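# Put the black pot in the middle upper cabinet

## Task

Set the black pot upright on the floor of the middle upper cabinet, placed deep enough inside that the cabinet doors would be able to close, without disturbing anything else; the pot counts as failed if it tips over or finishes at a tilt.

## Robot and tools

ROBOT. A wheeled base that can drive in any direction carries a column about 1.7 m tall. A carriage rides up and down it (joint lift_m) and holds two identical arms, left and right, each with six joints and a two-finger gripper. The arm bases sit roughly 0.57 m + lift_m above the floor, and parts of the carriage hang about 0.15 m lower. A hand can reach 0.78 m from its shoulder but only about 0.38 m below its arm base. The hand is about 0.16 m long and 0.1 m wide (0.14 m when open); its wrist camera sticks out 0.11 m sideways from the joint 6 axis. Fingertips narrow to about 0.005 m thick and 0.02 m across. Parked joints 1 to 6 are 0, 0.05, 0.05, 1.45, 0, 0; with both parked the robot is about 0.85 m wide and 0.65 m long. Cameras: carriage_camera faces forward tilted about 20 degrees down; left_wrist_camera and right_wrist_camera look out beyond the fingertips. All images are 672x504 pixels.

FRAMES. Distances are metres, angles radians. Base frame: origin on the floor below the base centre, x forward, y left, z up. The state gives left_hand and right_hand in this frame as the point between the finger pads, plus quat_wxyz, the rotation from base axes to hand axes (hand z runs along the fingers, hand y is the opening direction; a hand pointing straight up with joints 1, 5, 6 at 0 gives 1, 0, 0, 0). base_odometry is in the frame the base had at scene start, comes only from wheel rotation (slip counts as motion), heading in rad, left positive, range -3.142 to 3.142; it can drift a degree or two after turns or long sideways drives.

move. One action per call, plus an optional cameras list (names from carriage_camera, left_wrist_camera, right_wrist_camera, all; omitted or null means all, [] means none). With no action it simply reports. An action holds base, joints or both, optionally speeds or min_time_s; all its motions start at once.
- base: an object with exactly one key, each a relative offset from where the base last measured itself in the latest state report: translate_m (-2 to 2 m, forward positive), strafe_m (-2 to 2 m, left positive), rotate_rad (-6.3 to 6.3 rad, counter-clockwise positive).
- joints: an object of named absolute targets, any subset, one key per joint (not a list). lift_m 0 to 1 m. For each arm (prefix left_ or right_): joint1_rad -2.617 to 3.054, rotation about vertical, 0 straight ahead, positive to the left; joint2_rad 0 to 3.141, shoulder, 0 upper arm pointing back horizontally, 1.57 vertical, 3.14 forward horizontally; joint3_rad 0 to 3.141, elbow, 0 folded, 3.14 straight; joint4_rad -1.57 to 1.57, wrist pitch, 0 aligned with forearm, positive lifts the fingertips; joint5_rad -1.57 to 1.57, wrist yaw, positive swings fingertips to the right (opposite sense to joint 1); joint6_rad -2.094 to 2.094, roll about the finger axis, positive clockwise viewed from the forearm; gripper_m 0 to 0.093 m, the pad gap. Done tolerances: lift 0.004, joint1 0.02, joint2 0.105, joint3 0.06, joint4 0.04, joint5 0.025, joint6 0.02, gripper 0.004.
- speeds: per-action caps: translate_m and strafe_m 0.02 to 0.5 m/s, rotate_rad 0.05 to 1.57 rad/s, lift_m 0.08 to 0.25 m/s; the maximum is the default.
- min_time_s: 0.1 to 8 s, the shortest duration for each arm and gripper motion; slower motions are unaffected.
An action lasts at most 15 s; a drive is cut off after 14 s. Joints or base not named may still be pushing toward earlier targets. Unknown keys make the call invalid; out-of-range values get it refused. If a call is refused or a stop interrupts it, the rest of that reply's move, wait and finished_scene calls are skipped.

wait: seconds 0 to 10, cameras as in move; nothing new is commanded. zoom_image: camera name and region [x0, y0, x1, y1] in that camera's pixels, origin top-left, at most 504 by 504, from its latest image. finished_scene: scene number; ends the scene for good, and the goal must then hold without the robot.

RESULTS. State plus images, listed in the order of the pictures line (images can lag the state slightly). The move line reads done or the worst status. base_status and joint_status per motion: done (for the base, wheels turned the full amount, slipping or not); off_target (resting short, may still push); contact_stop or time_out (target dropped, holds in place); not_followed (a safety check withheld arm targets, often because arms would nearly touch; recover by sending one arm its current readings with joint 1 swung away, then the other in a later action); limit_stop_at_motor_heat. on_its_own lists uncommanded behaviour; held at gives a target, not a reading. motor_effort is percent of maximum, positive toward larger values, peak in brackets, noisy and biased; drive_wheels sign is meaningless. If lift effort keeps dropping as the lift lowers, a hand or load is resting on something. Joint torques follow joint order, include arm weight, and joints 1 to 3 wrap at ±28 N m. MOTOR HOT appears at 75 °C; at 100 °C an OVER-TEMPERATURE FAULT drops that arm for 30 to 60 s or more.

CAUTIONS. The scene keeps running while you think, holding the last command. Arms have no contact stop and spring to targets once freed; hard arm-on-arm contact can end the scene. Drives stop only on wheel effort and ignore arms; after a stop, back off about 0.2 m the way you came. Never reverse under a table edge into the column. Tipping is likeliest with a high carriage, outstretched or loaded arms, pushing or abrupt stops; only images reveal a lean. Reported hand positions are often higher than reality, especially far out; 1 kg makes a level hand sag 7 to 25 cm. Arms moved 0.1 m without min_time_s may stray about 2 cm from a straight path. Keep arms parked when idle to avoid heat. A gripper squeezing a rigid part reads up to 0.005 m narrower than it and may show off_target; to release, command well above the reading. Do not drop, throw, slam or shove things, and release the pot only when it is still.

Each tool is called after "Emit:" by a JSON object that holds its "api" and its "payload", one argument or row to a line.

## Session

Emit:
{"api": "move", "payload": {
  "cameras": ["carriage_camera"]
}}

Scene clock: 0.00 s.
Joint torques (N m): no reading
base_odometry: x=+0.000 y=+0.000 heading=+0.000
base_status: not commanded
joint_positions: lift_m=+0.300 left_joint1_rad=+0.004 left_joint2_rad=+0.038 left_joint3_rad=+0.032 left_joint4_rad=+1.473 left_joint5_rad=+0.016 left_joint6_rad=-0.004 left_gripper_m=+0.09396 right_joint1_rad=-0.013 right_joint2_rad=+0.032 right_joint3_rad=+0.046 right_joint4_rad=+1.480 right_joint5_rad=-0.045 right_joint6_rad=-0.037 right_gripper_m=+0.09396
joint_status: not commanded
motor_effort: lift_m=+23 drive_wheels=-2
left_hand: x=+0.2496 y=+0.3008 z=+1.3008 quat_wxyz=(+0.999, +0.008, +0.052, +0.000) (m; base frame)
right_hand: x=+0.2418 y=-0.2960 z=+1.3045 quat_wxyz=(+0.999, -0.023, +0.038, -0.024) (m; base frame)
pictures: carriage_camera

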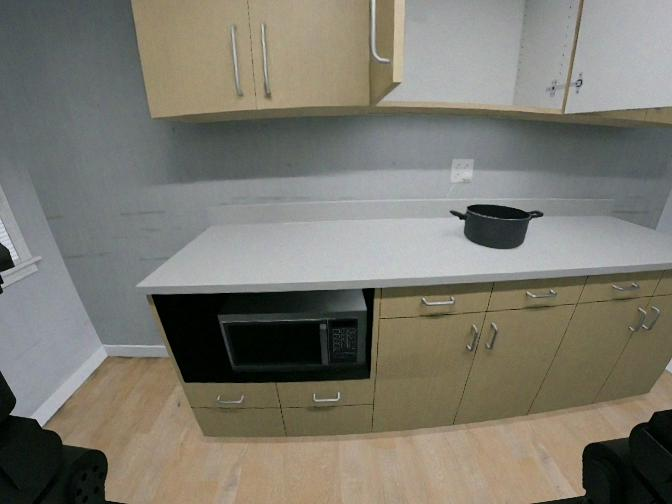

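Emit:
{"api": "move", "payload": {
  "base": {"rotate_rad": 0.044},
  "cameras": []
}}

Emit:
{"api": "move", "payload": {
  "base": {"strafe_m": -0.72},
  "joints": {"lift_m": 0.8},
  "cameras": ["carriage_camera"]
}}

Emit:
{"api": "zoom_image", "payload": {
  "camera": "carriage_camera",
  "region": [210, 220, 450, 420]
}}

Emit:
{"api": "move", "payload": {
  "joints": {"lift_m": 0.4},
  "cameras": ["carriage_camera"]
}}

Emit:
{"api": "zoom_image", "payload": {
  "camera": "carriage_camera",
  "region": [250, 170, 430, 320]
}}

Scene clock: 4.40 s.
Joint torques (N m): left_arm=[-0.1 4.62 5.35 -0.21 0.03 0.04] | right_arm=[-0.03 4.68 4.86 -0.37 0.02 -0.01]
move: done
base_odometry: x=+0.000 y=+0.000 heading=+0.043
base_status: done
joint_positions: lift_m=+0.300 left_joint1_rad=+0.004 left_joint2_rad=+0.038 left_joint3_rad=+0.032 left_joint4_rad=+1.473 left_joint5_rad=+0.016 left_joint6_rad=-0.004 left_gripper_m=+0.09396 right_joint1_rad=-0.013 right_joint2_rad=+0.032 right_joint3_rad=+0.046 right_joint4_rad=+1.480 right_joint5_rad=-0.045 right_joint6_rad=-0.037 right_gripper_m=+0.09396
joint_status: not commanded
motor_effort: lift_m=+23(23) drive_wheels=-8(11)
left_hand: x=+0.2496 y=+0.3008 z=+1.3008 quat_wxyz=(+0.999, +0.008, +0.052, +0.000) (m; base frame)
right_hand: x=+0.2418 y=-0.2960 z=+1.3045 quat_wxyz=(+0.999, -0.023, +0.038, -0.024) (m; base frame)
pictures: none
No camera images: "cameras" was empty.

Scene clock: 8.07 s.
Joint torques (N m): left_arm=[-0.18 4.62 5.39 -0.22 0.01 0.03] | right_arm=[-0.27 4.68 4.86 -0.37 0.03 0.01]
move: done
base_odometry: x=+0.031 y=-0.719 heading=+0.043
base_status: done
joint_positions: lift_m=+0.800 left_joint1_rad=+0.005 left_joint2_rad=+0.038 left_joint3_rad=+0.032 left_joint4_rad=+1.472 left_joint5_rad=+0.016 left_joint6_rad=-0.004 left_gripper_m=+0.09396 right_joint1_rad=-0.012 right_joint2_rad=+0.032 right_joint3_rad=+0.046 right_joint4_rad=+1.480 right_joint5_rad=-0.045 right_joint6_rad=-0.037 right_gripper_m=+0.09396
joint_status: all done
motor_effort: lift_m=+23(28) drive_wheels=-4(11)
left_hand: x=+0.2497 y=+0.3008 z=+1.8007 quat_wxyz=(+0.999, +0.008, +0.052, +0.000) (m; base frame)
right_hand: x=+0.2418 y=-0.2959 z=+1.8044 quat_wxyz=(+0.999, -0.023, +0.038, -0.024) (m; base frame)
pictures: carriage_camera

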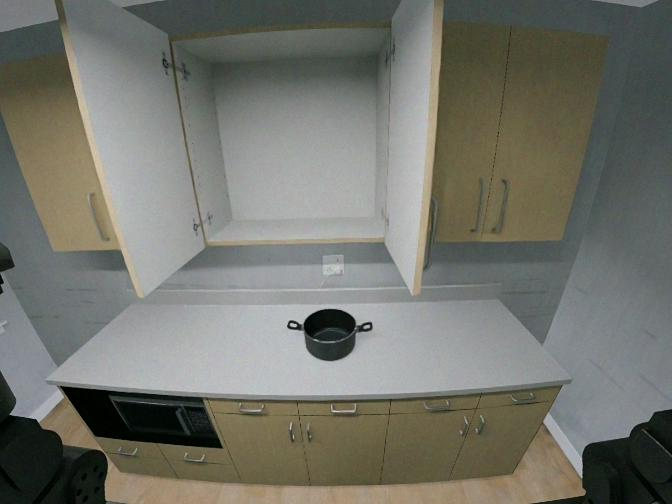

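Scaled by 2.100 from the camera's 672x504 image, which has a finer 960x720 frame.

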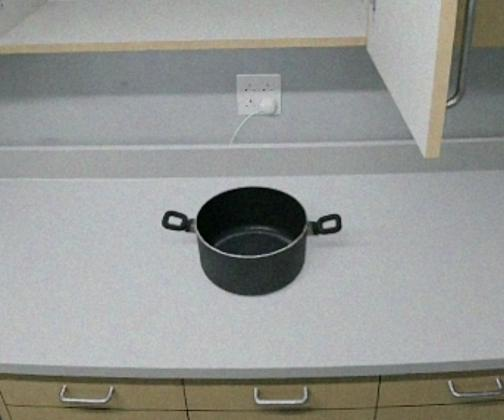

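Scene clock: 10.20 s.
Joint torques (N m): left_arm=[-0.17 4.59 5.31 -0.22 0.02 0.02] | right_arm=[-0.16 4.62 4.93 -0.35 0.02 0]
move: done
base_odometry: x=+0.031 y=-0.719 heading=+0.043
base_status: not commanded
joint_positions: lift_m=+0.400 left_joint1_rad=+0.005 left_joint2_rad=+0.038 left_joint3_rad=+0.032 left_joint4_rad=+1.472 left_joint5_rad=+0.016 left_joint6_rad=-0.004 left_gripper_m=+0.09396 right_joint1_rad=-0.012 right_joint2_rad=+0.032 right_joint3_rad=+0.046 right_joint4_rad=+1.480 right_joint5_rad=-0.045 right_joint6_rad=-0.037 right_gripper_m=+0.09396
joint_status: all done
motor_effort: lift_m=+21(21) drive_wheels=-4(5)
left_hand: x=+0.2497 y=+0.3008 z=+1.4011 quat_wxyz=(+0.999, +0.008, +0.052, +0.000) (m; base frame)
right_hand: x=+0.2418 y=-0.2959 z=+1.4047 quat_wxyz=(+0.999, -0.023, +0.038, -0.024) (m; base frame)
pictures: carriage_camera

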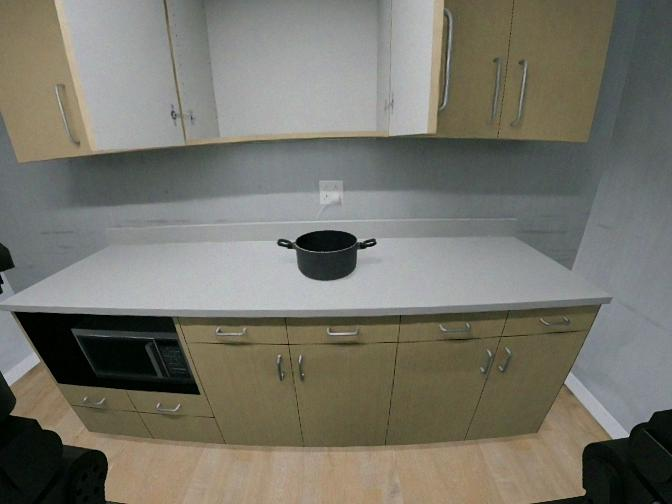

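Scaled by 2.800 from the camera's 672x504 image, which has a finer 960x720 frame.

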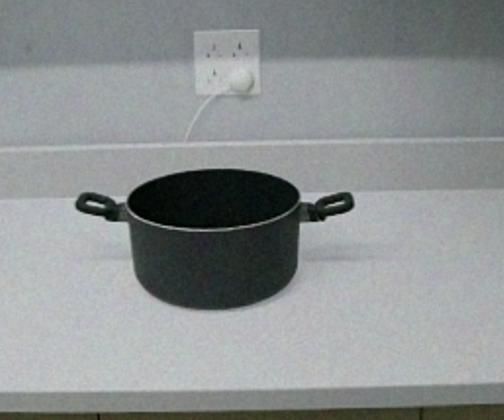

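Emit:
{"api": "move", "payload": {
  "base": {"strafe_m": 0.06},
  "joints": {"lift_m": 0.385, "left_joint1_rad": -0.249, "left_joint2_rad": 2.682, "left_joint3_rad": 1.766, "left_joint4_rad": 0.954, "left_joint5_rad": -0.169, "left_joint6_rad": -1.571, "right_joint1_rad": 0.317, "right_joint2_rad": 2.631, "right_joint3_rad": 1.651, "right_joint4_rad": 1.085, "right_joint5_rad": 0.397, "right_joint6_rad": 1.571, "left_gripper_m": 0.093, "right_gripper_m": 0.093},
  "min_time_s": 3.2,
  "cameras": []
}}

Emit:
{"api": "move", "payload": {
  "base": {"translate_m": 0.14},
  "speeds": {"translate_m": 0.2},
  "cameras": ["carriage_camera", "left_wrist_camera", "right_wrist_camera"]
}}

Scene clock: 22.87 s.
Joint torques (N m): left_arm=[-0.55 -17.33 8.23 2.38 -0.11 -0.01] | right_arm=[0.23 -15.24 7.25 1.94 0.16 0.05]
move: done
base_odometry: x=+0.028 y=-0.659 heading=+0.043
base_status: done
joint_positions: lift_m=+0.385 left_joint1_rad=-0.244 left_joint2_rad=+2.684 left_joint3_rad=+1.739 left_joint4_rad=+0.949 left_joint5_rad=-0.155 left_joint6_rad=-1.559 left_gripper_m=+0.09313 right_joint1_rad=+0.314 right_joint2_rad=+2.633 right_joint3_rad=+1.621 right_joint4_rad=+1.078 right_joint5_rad=+0.381 right_joint6_rad=+1.556 right_gripper_m=+0.09311
joint_status: all done
motor_effort: lift_m=+21(22) drive_wheels=-3(11)
left_hand: x=+0.9014 y=+0.1617 z=+1.0269 quat_wxyz=(+0.481, -0.473, +0.523, -0.520) (m; base frame)
right_hand: x=+0.8744 y=-0.1593 z=+1.0408 quat_wxyz=(+0.530, +0.503, +0.465, +0.500) (m; base frame)
pictures: none
No camera images: "cameras" was empty.

Scene clock: 24.77 s.
Joint torques (N m): left_arm=[-0.58 -17.47 8.03 2.39 -0.08 0.01] | right_arm=[0.16 -15.31 7.27 1.94 0.11 0.06]
move: done
base_odometry: x=+0.168 y=-0.654 heading=+0.043
base_status: done
joint_positions: lift_m=+0.385 left_joint1_rad=-0.244 left_joint2_rad=+2.684 left_joint3_rad=+1.740 left_joint4_rad=+0.948 left_joint5_rad=-0.157 left_joint6_rad=-1.561 left_gripper_m=+0.09313 right_joint1_rad=+0.314 right_joint2_rad=+2.633 right_joint3_rad=+1.621 right_joint4_rad=+1.077 right_joint5_rad=+0.384 right_joint6_rad=+1.557 right_gripper_m=+0.09311
joint_status: not commanded
motor_effort: lift_m=+21(21) drive_wheels=-5(12)
left_hand: x=+0.9016 y=+0.1622 z=+1.0272 quat_wxyz=(+0.481, -0.474, +0.522, -0.520) (m; base frame)
right_hand: x=+0.8744 y=-0.1597 z=+1.0404 quat_wxyz=(+0.530, +0.504, +0.465, +0.499) (m; base frame)
pictures: carriage_camera, left_wrist_camera, right_wrist_camera

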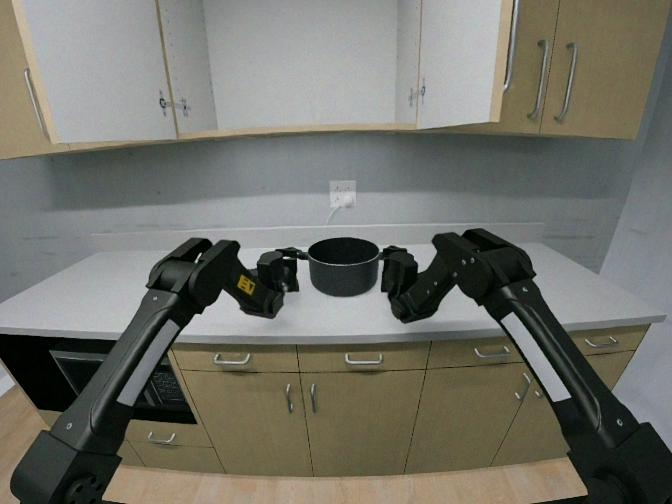

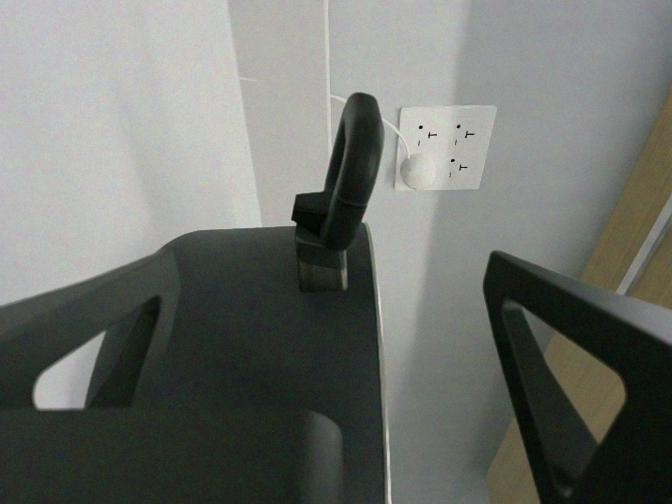

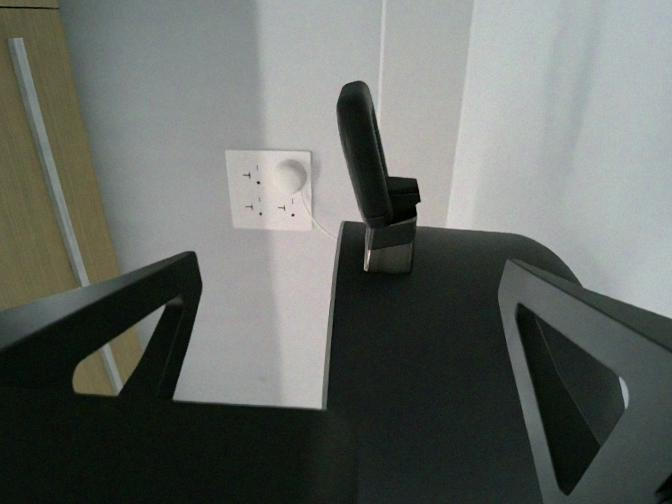

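Emit:
{"api": "move", "payload": {
  "base": {"translate_m": 0.08},
  "speeds": {"translate_m": 0.15},
  "cameras": ["left_wrist_camera", "right_wrist_camera"]
}}

Scene clock: 29.13 s.
Joint torques (N m): left_arm=[-0.5 -17.37 7.94 2.43 -0.07 0.01] | right_arm=[0.01 -15.25 7.17 1.98 0.14 0.06]
move: done
base_odometry: x=+0.248 y=-0.651 heading=+0.042
base_status: done
joint_positions: lift_m=+0.385 left_joint1_rad=-0.246 left_joint2_rad=+2.684 left_joint3_rad=+1.740 left_joint4_rad=+0.946 left_joint5_rad=-0.157 left_joint6_rad=-1.561 left_gripper_m=+0.09313 right_joint1_rad=+0.315 right_joint2_rad=+2.634 right_joint3_rad=+1.622 right_joint4_rad=+1.076 right_joint5_rad=+0.384 right_joint6_rad=+1.557 right_gripper_m=+0.09311
joint_status: not commanded
motor_effort: lift_m=+21(21) drive_wheels=+1(12)
left_hand: x=+0.9014 y=+0.1611 z=+1.0266 quat_wxyz=(+0.480, -0.475, +0.523, -0.520) (m; base frame)
right_hand: x=+0.8743 y=-0.1591 z=+1.0402 quat_wxyz=(+0.530, +0.504, +0.465, +0.499) (m; base frame)
pictures: left_wrist_camera, right_wrist_camera

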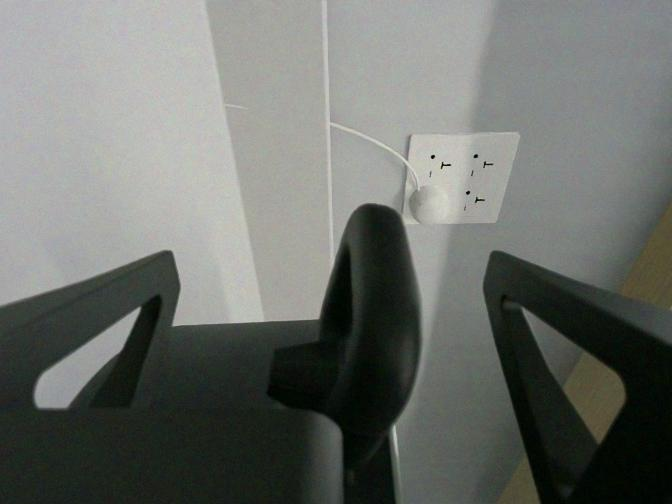

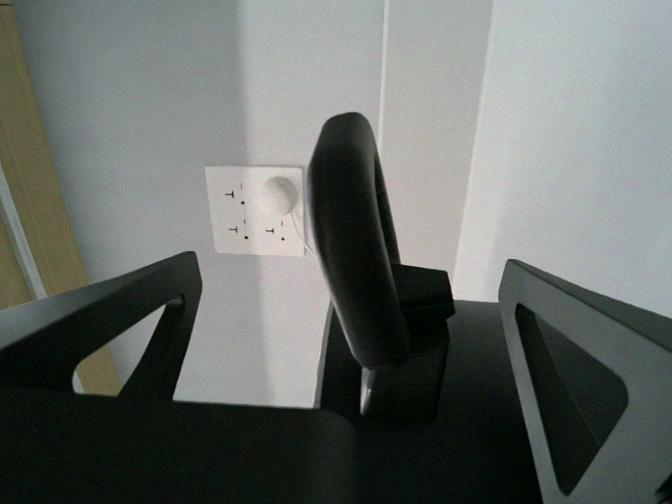

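Emit:
{"api": "move", "payload": {
  "base": {"strafe_m": -0.02},
  "joints": {"right_joint4_rad": 1.03},
  "speeds": {"strafe_m": 0.1},
  "cameras": []
}}

Emit:
{"api": "move", "payload": {
  "base": {"translate_m": 0.03},
  "speeds": {"translate_m": 0.1},
  "cameras": ["left_wrist_camera", "right_wrist_camera"]
}}

Scene clock: 34.10 s.
Joint torques (N m): left_arm=[0.01 -17.29 8.05 2.43 -0.07 0.01] | right_arm=[0.05 -15.28 7.23 1.88 0.13 0.05]
move: done
base_odometry: x=+0.249 y=-0.670 heading=+0.043
base_status: done
joint_positions: lift_m=+0.385 left_joint1_rad=-0.250 left_joint2_rad=+2.684 left_joint3_rad=+1.740 left_joint4_rad=+0.946 left_joint5_rad=-0.158 left_joint6_rad=-1.561 left_gripper_m=+0.09313 right_joint1_rad=+0.315 right_joint2_rad=+2.634 right_joint3_rad=+1.622 right_joint4_rad=+1.028 right_joint5_rad=+0.386 right_joint6_rad=+1.557 right_gripper_m=+0.09311
joint_status: all done
motor_effort: lift_m=+21(21) drive_wheels=+1(8)
left_hand: x=+0.9008 y=+0.1582 z=+1.0266 quat_wxyz=(+0.479, -0.474, +0.524, -0.521) (m; base frame)
right_hand: x=+0.8747 y=-0.1589 z=+1.0292 quat_wxyz=(+0.523, +0.512, +0.480, +0.484) (m; base frame)
pictures: none
No camera images: "cameras" was empty.

Scene clock: 35.17 s.
Joint torques (N m): left_arm=[-0.16 -17.39 8.05 2.48 -0.02 0] | right_arm=[-0.03 -15.3 7.24 1.93 0.1 0.07]
move: done
base_odometry: x=+0.279 y=-0.669 heading=+0.042
base_status: done
joint_positions: lift_m=+0.385 left_joint1_rad=-0.248 left_joint2_rad=+2.685 left_joint3_rad=+1.740 left_joint4_rad=+0.941 left_joint5_rad=-0.163 left_joint6_rad=-1.563 left_gripper_m=+0.09313 right_joint1_rad=+0.315 right_joint2_rad=+2.634 right_joint3_rad=+1.622 right_joint4_rad=+1.024 right_joint5_rad=+0.386 right_joint6_rad=+1.557 right_gripper_m=+0.09310
joint_status: not commanded
motor_effort: lift_m=+21(21) drive_wheels=+1(11)
left_hand: x=+0.9011 y=+0.1603 z=+1.0252 quat_wxyz=(+0.480, -0.477, +0.524, -0.518) (m; base frame)
right_hand: x=+0.8747 y=-0.1590 z=+1.0282 quat_wxyz=(+0.523, +0.512, +0.481, +0.482) (m; base frame)
pictures: left_wrist_camera, right_wrist_camera

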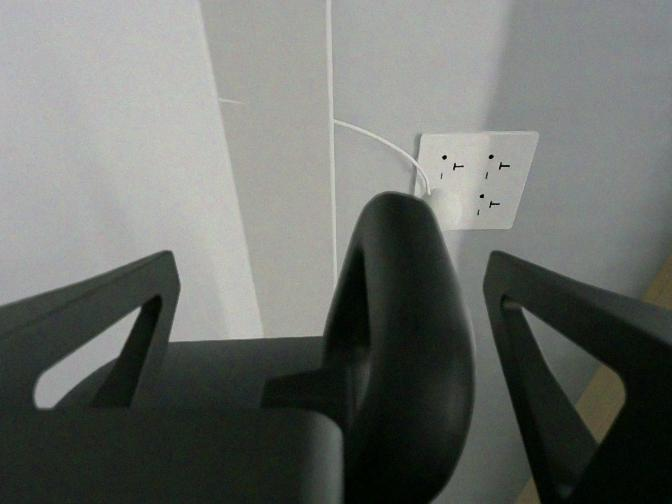

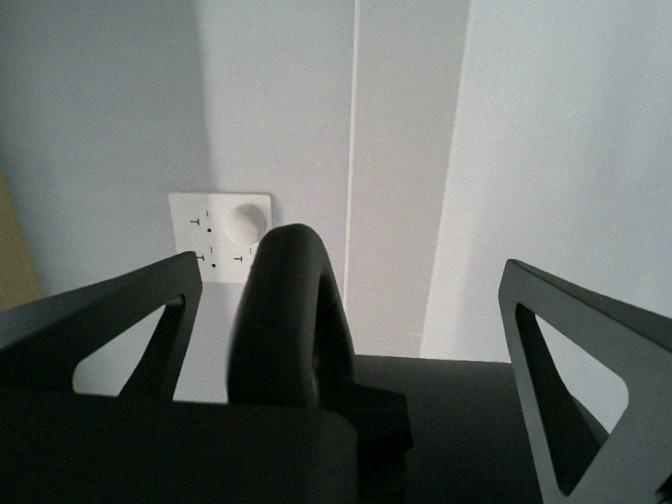

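Emit:
{"api": "move", "payload": {
  "base": {"translate_m": 0.01},
  "speeds": {"translate_m": 0.1},
  "cameras": []
}}

Emit:
{"api": "move", "payload": {
  "joints": {"left_gripper_m": 0.045, "right_gripper_m": 0.045},
  "min_time_s": 0.8,
  "cameras": ["left_wrist_camera", "right_wrist_camera"]
}}

Scene clock: 37.60 s.
Joint torques (N m): left_arm=[-0.16 -17.42 8.1 2.51 -0.03 0.01] | right_arm=[0.06 -15.27 7.24 1.95 0.11 0.04]
move: done
base_odometry: x=+0.289 y=-0.669 heading=+0.041
base_status: done
joint_positions: lift_m=+0.385 left_joint1_rad=-0.248 left_joint2_rad=+2.685 left_joint3_rad=+1.740 left_joint4_rad=+0.938 left_joint5_rad=-0.164 left_joint6_rad=-1.563 left_gripper_m=+0.09313 right_joint1_rad=+0.316 right_joint2_rad=+2.634 right_joint3_rad=+1.622 right_joint4_rad=+1.023 right_joint5_rad=+0.389 right_joint6_rad=+1.558 right_gripper_m=+0.09310
joint_status: not commanded
motor_effort: lift_m=+21(21) drive_wheels=-6(10)
left_hand: x=+0.9011 y=+0.1604 z=+1.0245 quat_wxyz=(+0.479, -0.478, +0.524, -0.517) (m; base frame)
right_hand: x=+0.8746 y=-0.1591 z=+1.0281 quat_wxyz=(+0.523, +0.513, +0.481, +0.482) (m; base frame)
pictures: none
No camera images: "cameras" was empty.

Scene clock: 38.70 s.
Joint torques (N m): left_arm=[-0.21 -19 7.92 2.65 0.04 -0.33] | right_arm=[0.01 -15.27 7.19 1.97 0.1 0.04]
move: off_target
base_odometry: x=+0.289 y=-0.669 heading=+0.041
base_status: not commanded
joint_positions: lift_m=+0.385 left_joint1_rad=-0.247 left_joint2_rad=+2.701 left_joint3_rad=+1.740 left_joint4_rad=+0.924 left_joint5_rad=-0.170 left_joint6_rad=-1.534 left_gripper_m=+0.05972 right_joint1_rad=+0.316 right_joint2_rad=+2.634 right_joint3_rad=+1.622 right_joint4_rad=+1.023 right_joint5_rad=+0.389 right_joint6_rad=+1.558 right_gripper_m=+0.04511
joint_status: left_gripper_m off_target (ended at +0.05975, target +0.04500); the others done
motor_effort: lift_m=+21(21) drive_wheels=-6(8)
left_hand: x=+0.9004 y=+0.1624 z=+1.0102 quat_wxyz=(+0.482, -0.477, +0.539, -0.499) (m; base frame)
right_hand: x=+0.8746 y=-0.1591 z=+1.0281 quat_wxyz=(+0.523, +0.513, +0.481, +0.482) (m; base frame)
pictures: left_wrist_camera, right_wrist_camera

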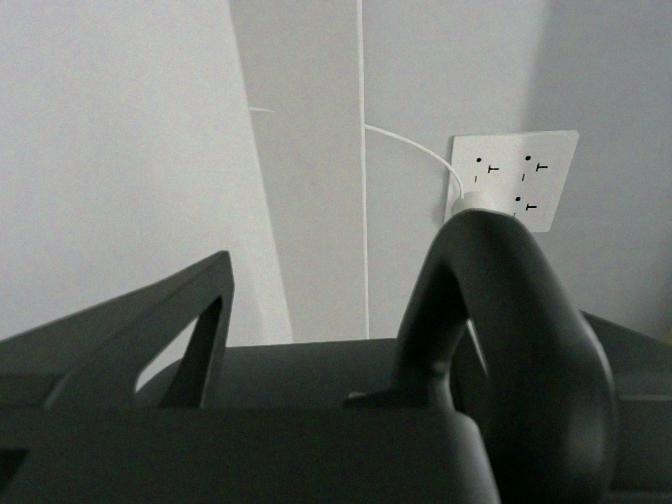

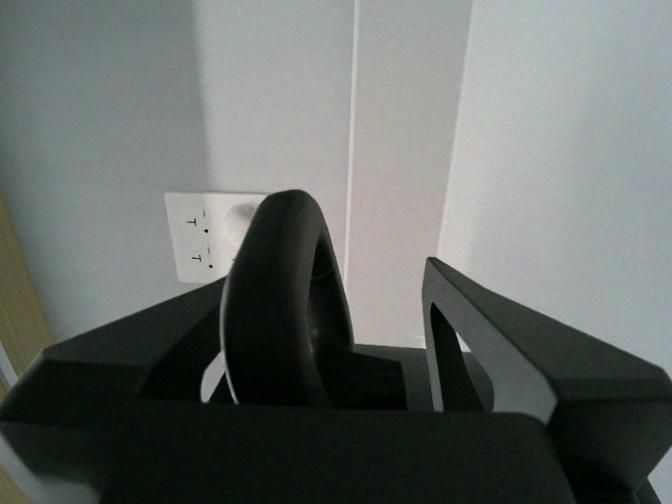

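Emit:
{"api": "move", "payload": {
  "joints": {"left_gripper_m": 0.093, "right_gripper_m": 0.093},
  "min_time_s": 0.6,
  "cameras": []
}}

Emit:
{"api": "move", "payload": {
  "base": {"translate_m": -0.018},
  "speeds": {"translate_m": 0.1},
  "cameras": ["left_wrist_camera", "right_wrist_camera"]
}}

Scene clock: 54.53 s.
Joint torques (N m): left_arm=[-0.29 -19.1 7.92 2.67 0.04 0] | right_arm=[0.06 -15.32 7.24 1.95 0.09 0.04]
move: done
base_odometry: x=+0.289 y=-0.669 heading=+0.041
base_status: not commanded
joint_positions: lift_m=+0.385 left_joint1_rad=-0.247 left_joint2_rad=+2.701 left_joint3_rad=+1.741 left_joint4_rad=+0.924 left_joint5_rad=-0.170 left_joint6_rad=-1.561 left_gripper_m=+0.09289 right_joint1_rad=+0.316 right_joint2_rad=+2.634 right_joint3_rad=+1.622 right_joint4_rad=+1.023 right_joint5_rad=+0.389 right_joint6_rad=+1.558 right_gripper_m=+0.09289
joint_status: all done
motor_effort: lift_m=+21(21) drive_wheels=-5(7)
left_hand: x=+0.9006 y=+0.1624 z=+1.0108 quat_wxyz=(+0.476, -0.484, +0.532, -0.506) (m; base frame)
right_hand: x=+0.8746 y=-0.1591 z=+1.0281 quat_wxyz=(+0.523, +0.513, +0.481, +0.482) (m; base frame)
pictures: none
No camera images: "cameras" was empty.

Scene clock: 55.37 s.
Joint torques (N m): left_arm=[-0.13 -19.08 7.95 2.62 0.03 0.01] | right_arm=[-0.1 -15.21 7.38 1.98 0.09 0.04]
move: done
base_odometry: x=+0.271 y=-0.670 heading=+0.042
base_status: done
joint_positions: lift_m=+0.385 left_joint1_rad=-0.248 left_joint2_rad=+2.701 left_joint3_rad=+1.741 left_joint4_rad=+0.929 left_joint5_rad=-0.170 left_joint6_rad=-1.561 left_gripper_m=+0.09289 right_joint1_rad=+0.316 right_joint2_rad=+2.634 right_joint3_rad=+1.622 right_joint4_rad=+1.021 right_joint5_rad=+0.389 right_joint6_rad=+1.558 right_gripper_m=+0.09289
joint_status: not commanded
motor_effort: lift_m=+21(21) drive_wheels=+2(12)
left_hand: x=+0.9005 y=+0.1618 z=+1.0120 quat_wxyz=(+0.477, -0.483, +0.530, -0.508) (m; base frame)
right_hand: x=+0.8745 y=-0.1587 z=+1.0273 quat_wxyz=(+0.522, +0.513, +0.482, +0.481) (m; base frame)
pictures: left_wrist_camera, right_wrist_camera

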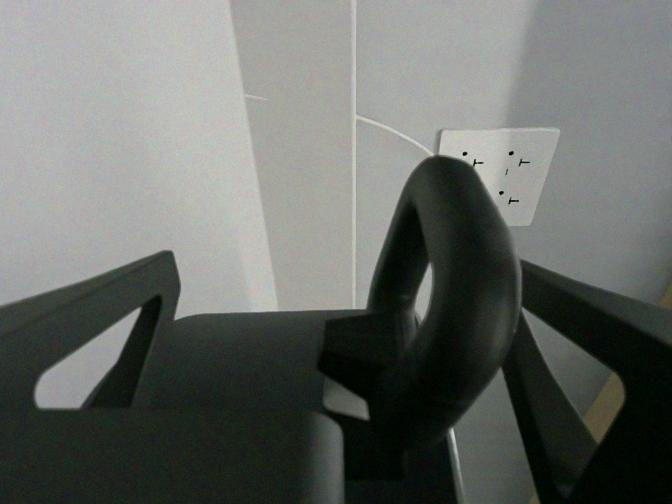

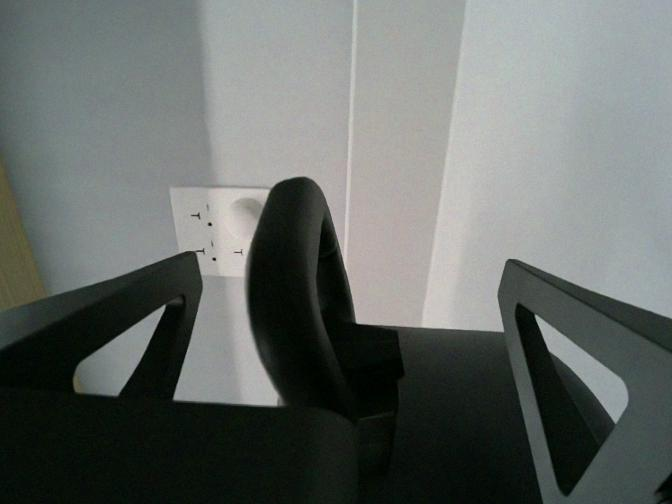

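Emit:
{"api": "move", "payload": {
  "base": {"translate_m": -0.012},
  "joints": {"left_joint4_rad": 1.0},
  "speeds": {"translate_m": 0.1},
  "cameras": []
}}

Emit:
{"api": "move", "payload": {
  "joints": {"left_gripper_m": 0.05, "right_gripper_m": 0.05},
  "min_time_s": 0.8,
  "cameras": ["left_wrist_camera", "right_wrist_camera"]
}}

Scene clock: 58.20 s.
Joint torques (N m): left_arm=[-0.13 -19 7.94 2.66 0.05 0] | right_arm=[0.03 -15.34 7.2 1.96 0.07 0.04]
move: done
base_odometry: x=+0.259 y=-0.670 heading=+0.042
base_status: done
joint_positions: lift_m=+0.385 left_joint1_rad=-0.248 left_joint2_rad=+2.701 left_joint3_rad=+1.741 left_joint4_rad=+0.969 left_joint5_rad=-0.170 left_joint6_rad=-1.561 left_gripper_m=+0.09289 right_joint1_rad=+0.316 right_joint2_rad=+2.634 right_joint3_rad=+1.622 right_joint4_rad=+1.021 right_joint5_rad=+0.389 right_joint6_rad=+1.558 right_gripper_m=+0.09289
joint_status: all done
motor_effort: lift_m=+21(21) drive_wheels=+1(12)
left_hand: x=+0.9006 y=+0.1616 z=+1.0218 quat_wxyz=(+0.484, -0.476, +0.519, -0.520) (m; base frame)
right_hand: x=+0.8745 y=-0.1587 z=+1.0272 quat_wxyz=(+0.522, +0.514, +0.482, +0.481) (m; base frame)
pictures: none
No camera images: "cameras" was empty.

Scene clock: 59.30 s.
Joint torques (N m): left_arm=[-0.17 -19.02 7.92 2.66 0.05 0] | right_arm=[-0.03 -15.31 7.13 1.98 0.11 0.08]
move: done
base_odometry: x=+0.259 y=-0.670 heading=+0.042
base_status: not commanded
joint_positions: lift_m=+0.385 left_joint1_rad=-0.248 left_joint2_rad=+2.701 left_joint3_rad=+1.741 left_joint4_rad=+0.971 left_joint5_rad=-0.170 left_joint6_rad=-1.562 left_gripper_m=+0.05013 right_joint1_rad=+0.316 right_joint2_rad=+2.634 right_joint3_rad=+1.622 right_joint4_rad=+1.021 right_joint5_rad=+0.389 right_joint6_rad=+1.558 right_gripper_m=+0.05011
joint_status: all done
motor_effort: lift_m=+21(21) drive_wheels=+1(2)
left_hand: x=+0.9006 y=+0.1616 z=+1.0221 quat_wxyz=(+0.484, -0.475, +0.518, -0.520) (m; base frame)
right_hand: x=+0.8745 y=-0.1587 z=+1.0272 quat_wxyz=(+0.522, +0.514, +0.482, +0.481) (m; base frame)
pictures: left_wrist_camera, right_wrist_camera

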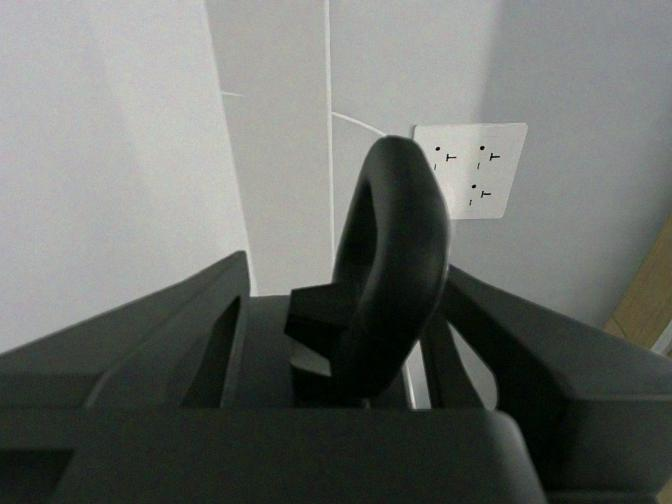

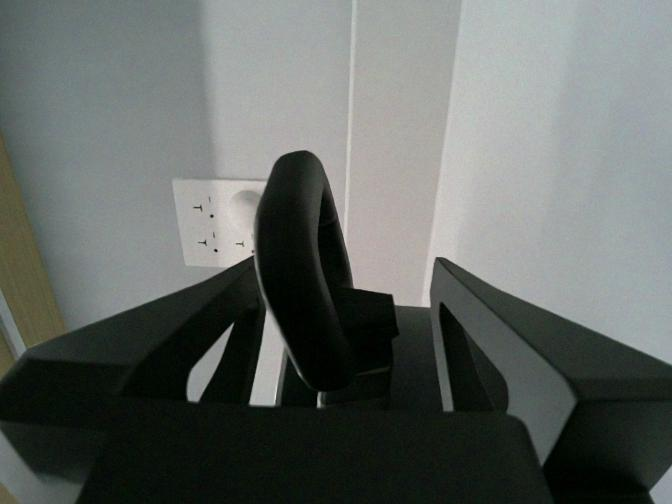

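Emit:
{"api": "move", "payload": {
  "joints": {"left_gripper_m": 0.008, "right_gripper_m": 0.008},
  "min_time_s": 1.2,
  "cameras": ["left_wrist_camera", "right_wrist_camera"]
}}

Scene clock: 61.87 s.
Joint torques (N m): left_arm=[-0.14 -19.08 7.75 2.63 -0.03 -0.4] | right_arm=[-0.01 -15.43 7.04 2.06 0.11 0.44]
move: off_target
base_odometry: x=+0.259 y=-0.670 heading=+0.042
base_status: not commanded
joint_positions: lift_m=+0.385 left_joint1_rad=-0.248 left_joint2_rad=+2.701 left_joint3_rad=+1.743 left_joint4_rad=+0.972 left_joint5_rad=-0.162 left_joint6_rad=-1.526 left_gripper_m=+0.02569 right_joint1_rad=+0.316 right_joint2_rad=+2.634 right_joint3_rad=+1.624 right_joint4_rad=+1.013 right_joint5_rad=+0.388 right_joint6_rad=+1.522 right_gripper_m=+0.02596
joint_status: left_gripper_m off_target (ended at +0.02572, target +0.00800); right_gripper_m off_target (ended at +0.02599, target +0.00800)
motor_effort: lift_m=+21(21) drive_wheels=+1(2)
left_hand: x=+0.9008 y=+0.1602 z=+1.0234 quat_wxyz=(+0.493, -0.463, +0.527, -0.515) (m; base frame)
right_hand: x=+0.8749 y=-0.1584 z=+1.0263 quat_wxyz=(+0.530, +0.505, +0.493, +0.470) (m; base frame)
pictures: left_wrist_camera, right_wrist_camera

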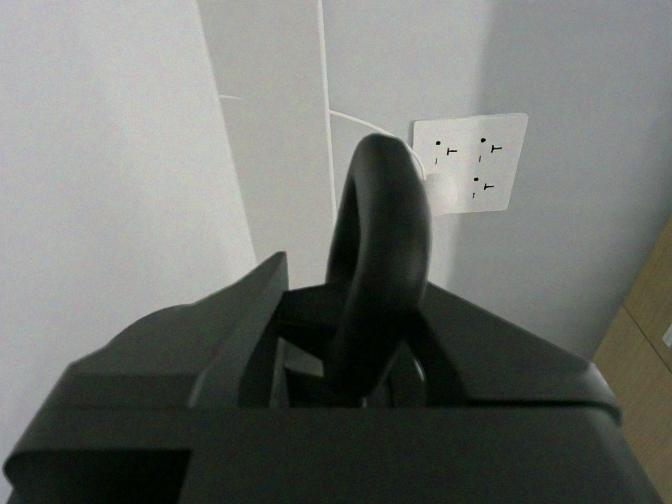

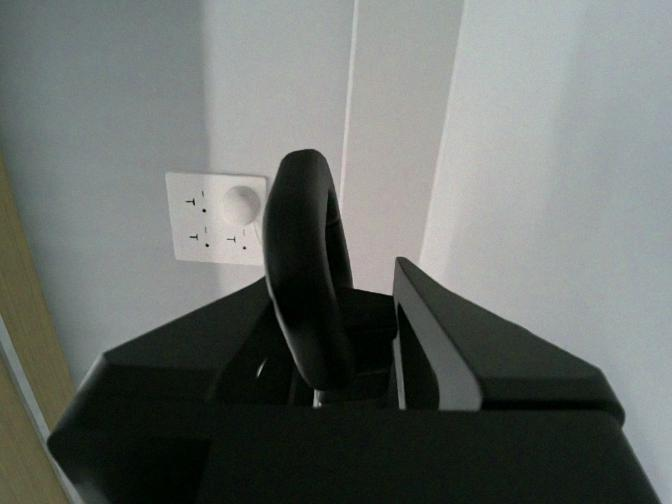

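Emit:
{"api": "move", "payload": {
  "joints": {"lift_m": 0.45, "left_joint4_rad": 1.15, "right_joint4_rad": 1.21},
  "speeds": {"lift_m": 0.1},
  "cameras": ["carriage_camera", "left_wrist_camera", "right_wrist_camera"]
}}

Scene clock: 63.43 s.
Joint torques (N m): left_arm=[-0.06 -22.97 7.9 4.38 0.02 -0.42] | right_arm=[-0.09 -20.36 6.91 3.96 0.11 0.47]
move: off_target
base_odometry: x=+0.259 y=-0.670 heading=+0.042
base_status: not commanded
joint_positions: lift_m=+0.450 left_joint1_rad=-0.248 left_joint2_rad=+2.740 left_joint3_rad=+1.740 left_joint4_rad=+0.966 left_joint5_rad=-0.170 left_joint6_rad=-1.524 left_gripper_m=+0.02423 right_joint1_rad=+0.317 right_joint2_rad=+2.684 right_joint3_rad=+1.624 right_joint4_rad=+1.021 right_joint5_rad=+0.390 right_joint6_rad=+1.520 right_gripper_m=+0.02399
joint_status: left_joint4_rad off_target (ended at +0.966, target +1.150); right_joint4_rad off_target (ended at +1.021, target +1.210); the others done
motor_effort: lift_m=+25(28) drive_wheels=+1(2)
left_hand: x=+0.8978 y=+0.1623 z=+1.0585 quat_wxyz=(+0.485, -0.474, +0.541, -0.498) (m; base frame)
right_hand: x=+0.8718 y=-0.1589 z=+1.0604 quat_wxyz=(+0.524, +0.511, +0.507, +0.456) (m; base frame)
pictures: carriage_camera, left_wrist_camera, right_wrist_camera

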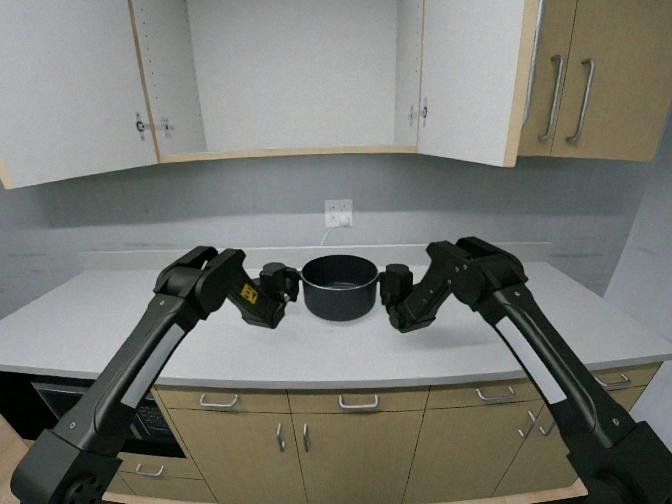

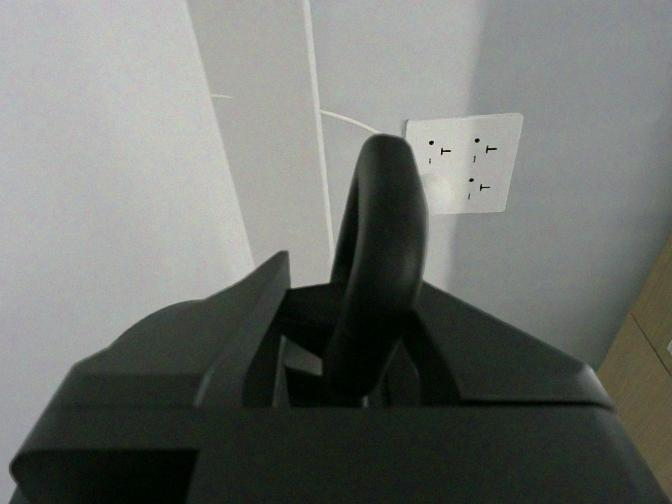

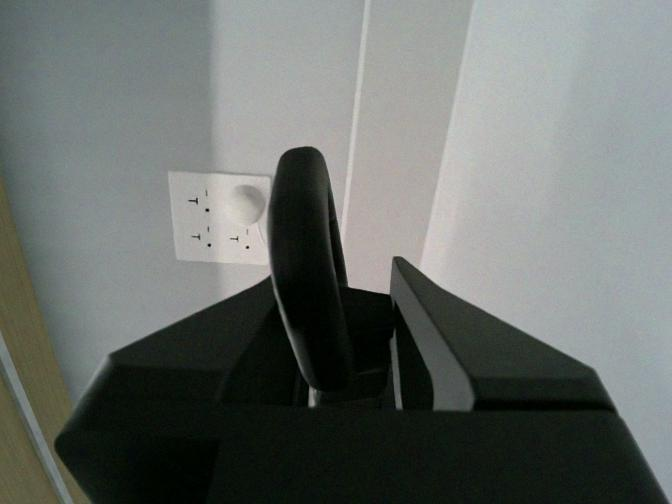

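Emit:
{"api": "move", "payload": {
  "base": {"translate_m": -0.18},
  "joints": {"lift_m": 0.55},
  "speeds": {"translate_m": 0.2, "lift_m": 0.15},
  "cameras": []
}}

Emit:
{"api": "move", "payload": {
  "base": {"strafe_m": 0.152},
  "joints": {"lift_m": 0.63},
  "speeds": {"strafe_m": 0.2, "lift_m": 0.15},
  "cameras": ["carriage_camera"]
}}

Scene clock: 69.40 s.
Joint torques (N m): left_arm=[-0.14 -23.94 8.06 4.35 0.05 -0.43] | right_arm=[-0.2 -21.53 6.91 3.9 0.11 0.47]
move: done
base_odometry: x=+0.079 y=-0.678 heading=+0.042
base_status: done
joint_positions: lift_m=+0.550 left_joint1_rad=-0.249 left_joint2_rad=+2.750 left_joint3_rad=+1.737 left_joint4_rad=+0.970 left_joint5_rad=-0.170 left_joint6_rad=-1.523 left_gripper_m=+0.02418 right_joint1_rad=+0.318 right_joint2_rad=+2.695 right_joint3_rad=+1.623 right_joint4_rad=+1.027 right_joint5_rad=+0.390 right_joint6_rad=+1.519 right_gripper_m=+0.02392
joint_status: all done
motor_effort: lift_m=+24(30) drive_wheels=-3(13)
left_hand: x=+0.8966 y=+0.1624 z=+1.1521 quat_wxyz=(+0.484, -0.475, +0.543, -0.495) (m; base frame)
right_hand: x=+0.8706 y=-0.1588 z=+1.1543 quat_wxyz=(+0.523, +0.511, +0.510, +0.454) (m; base frame)
pictures: none
No camera images: "cameras" was empty.

Scene clock: 71.33 s.
Joint torques (N m): left_arm=[0.02 -24.18 8.13 4.38 0.04 -0.43] | right_arm=[-0.72 -21.76 7.15 3.88 0.05 0.49]
move: done
base_odometry: x=+0.073 y=-0.526 heading=+0.042
base_status: done
joint_positions: lift_m=+0.630 left_joint1_rad=-0.251 left_joint2_rad=+2.753 left_joint3_rad=+1.737 left_joint4_rad=+0.969 left_joint5_rad=-0.170 left_joint6_rad=-1.522 left_gripper_m=+0.02413 right_joint1_rad=+0.324 right_joint2_rad=+2.697 right_joint3_rad=+1.618 right_joint4_rad=+1.028 right_joint5_rad=+0.395 right_joint6_rad=+1.519 right_gripper_m=+0.02389
joint_status: all done
motor_effort: lift_m=+24(30) drive_wheels=-3(9)
left_hand: x=+0.8960 y=+0.1612 z=+1.2297 quat_wxyz=(+0.483, -0.475, +0.545, -0.494) (m; base frame)
right_hand: x=+0.8688 y=-0.1566 z=+1.2315 quat_wxyz=(+0.522, +0.512, +0.511, +0.452) (m; base frame)
pictures: carriage_camera

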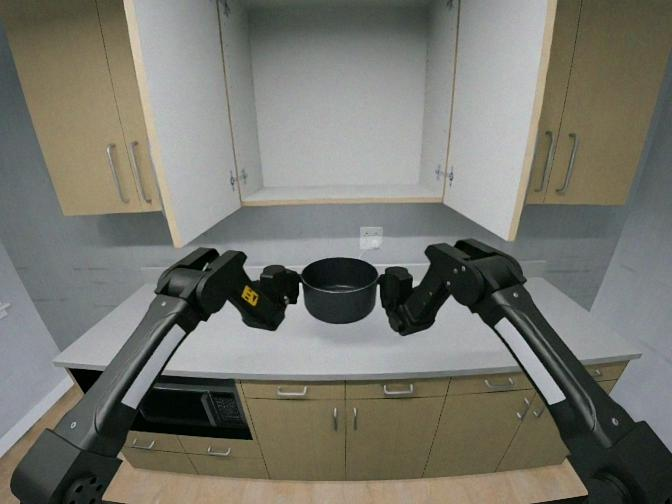

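Emit:
{"api": "move", "payload": {
  "joints": {"lift_m": 1.0},
  "speeds": {"lift_m": 0.22},
  "cameras": ["carriage_camera"]
}}

Scene clock: 74.97 s.
Joint torques (N m): left_arm=[0.02 -24.4 8.38 4.33 0.04 -0.41] | right_arm=[-0.7 -22.09 7.24 3.89 0.02 0.53]
move: done
base_odometry: x=+0.073 y=-0.526 heading=+0.042
base_status: not commanded
joint_positions: lift_m=+1.000 left_joint1_rad=-0.251 left_joint2_rad=+2.756 left_joint3_rad=+1.734 left_joint4_rad=+0.972 left_joint5_rad=-0.170 left_joint6_rad=-1.524 left_gripper_m=+0.02408 right_joint1_rad=+0.324 right_joint2_rad=+2.701 right_joint3_rad=+1.618 right_joint4_rad=+1.028 right_joint5_rad=+0.396 right_joint6_rad=+1.518 right_gripper_m=+0.02383
joint_status: all done
motor_effort: lift_m=+25(30) drive_wheels=-4(4)
left_hand: x=+0.8952 y=+0.1614 z=+1.5969 quat_wxyz=(+0.481, -0.476, +0.546, -0.493) (m; base frame)
right_hand: x=+0.8685 y=-0.1568 z=+1.5993 quat_wxyz=(+0.522, +0.512, +0.512, +0.450) (m; base frame)
pictures: carriage_camera

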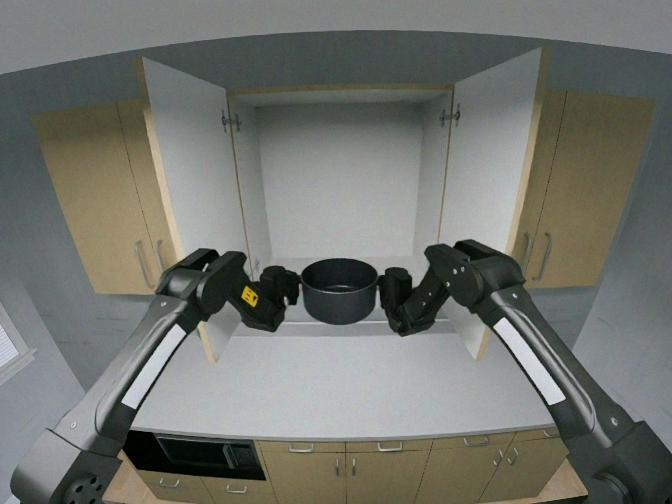

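Emit:
{"api": "zoom_image", "payload": {
  "camera": "carriage_camera",
  "region": [180, 220, 500, 370]
}}

Scaled by 1.575 from the camera's 672x504 image, which has a finer 960x720 frame.

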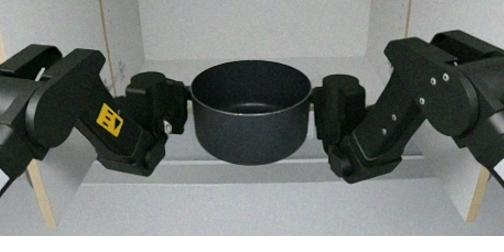

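Emit:
{"api": "move", "payload": {
  "base": {"translate_m": 0.31},
  "speeds": {"translate_m": 0.18},
  "cameras": ["carriage_camera"]
}}

Emit:
{"api": "zoom_image", "payload": {
  "camera": "carriage_camera",
  "region": [150, 180, 530, 460]
}}

Scene clock: 80.67 s.
Joint torques (N m): left_arm=[0.02 -24.51 8.42 4.36 0.04 -0.4] | right_arm=[-0.62 -21.98 7.27 3.89 0.03 0.5]
move: done
MOTOR HOT: joint 2 (shoulder) of the left arm reports 78 °C; the controller stops that arm at 100 °C. To cool a motor, set the load down, stop pushing, or move to a pose that needs little force.
base_odometry: x=+0.382 y=-0.512 heading=+0.043
base_status: done
joint_positions: lift_m=+1.000 left_joint1_rad=-0.251 left_joint2_rad=+2.756 left_joint3_rad=+1.734 left_joint4_rad=+0.971 left_joint5_rad=-0.171 left_joint6_rad=-1.524 left_gripper_m=+0.02408 right_joint1_rad=+0.324 right_joint2_rad=+2.701 right_joint3_rad=+1.618 right_joint4_rad=+1.027 right_joint5_rad=+0.397 right_joint6_rad=+1.518 right_gripper_m=+0.02383
joint_status: not commanded
motor_effort: lift_m=+25(25) drive_wheels=+1(12)
left_hand: x=+0.8952 y=+0.1615 z=+1.5966 quat_wxyz=(+0.481, -0.477, +0.546, -0.493) (m; base frame)
right_hand: x=+0.8685 y=-0.1569 z=+1.5990 quat_wxyz=(+0.522, +0.512, +0.513, +0.450) (m; base frame)
pictures: carriage_camera

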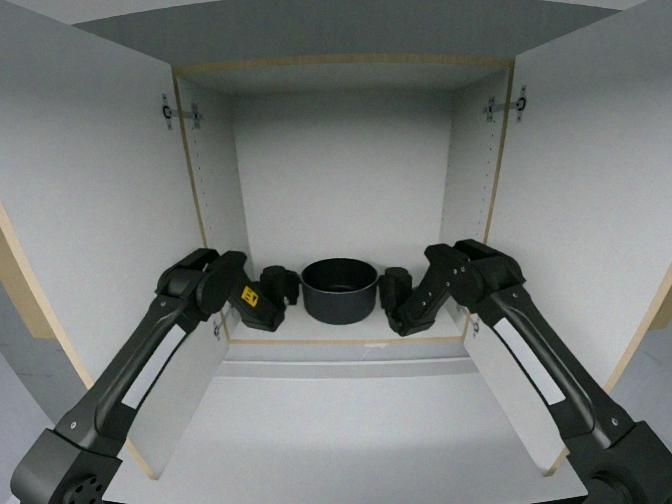

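Scaled by 1.326 from the camera's 672x504 image, which has a finer 960x720 frame.

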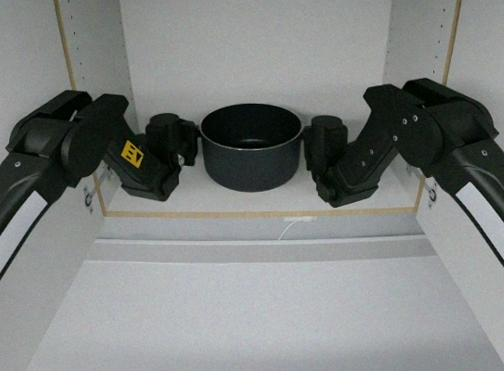

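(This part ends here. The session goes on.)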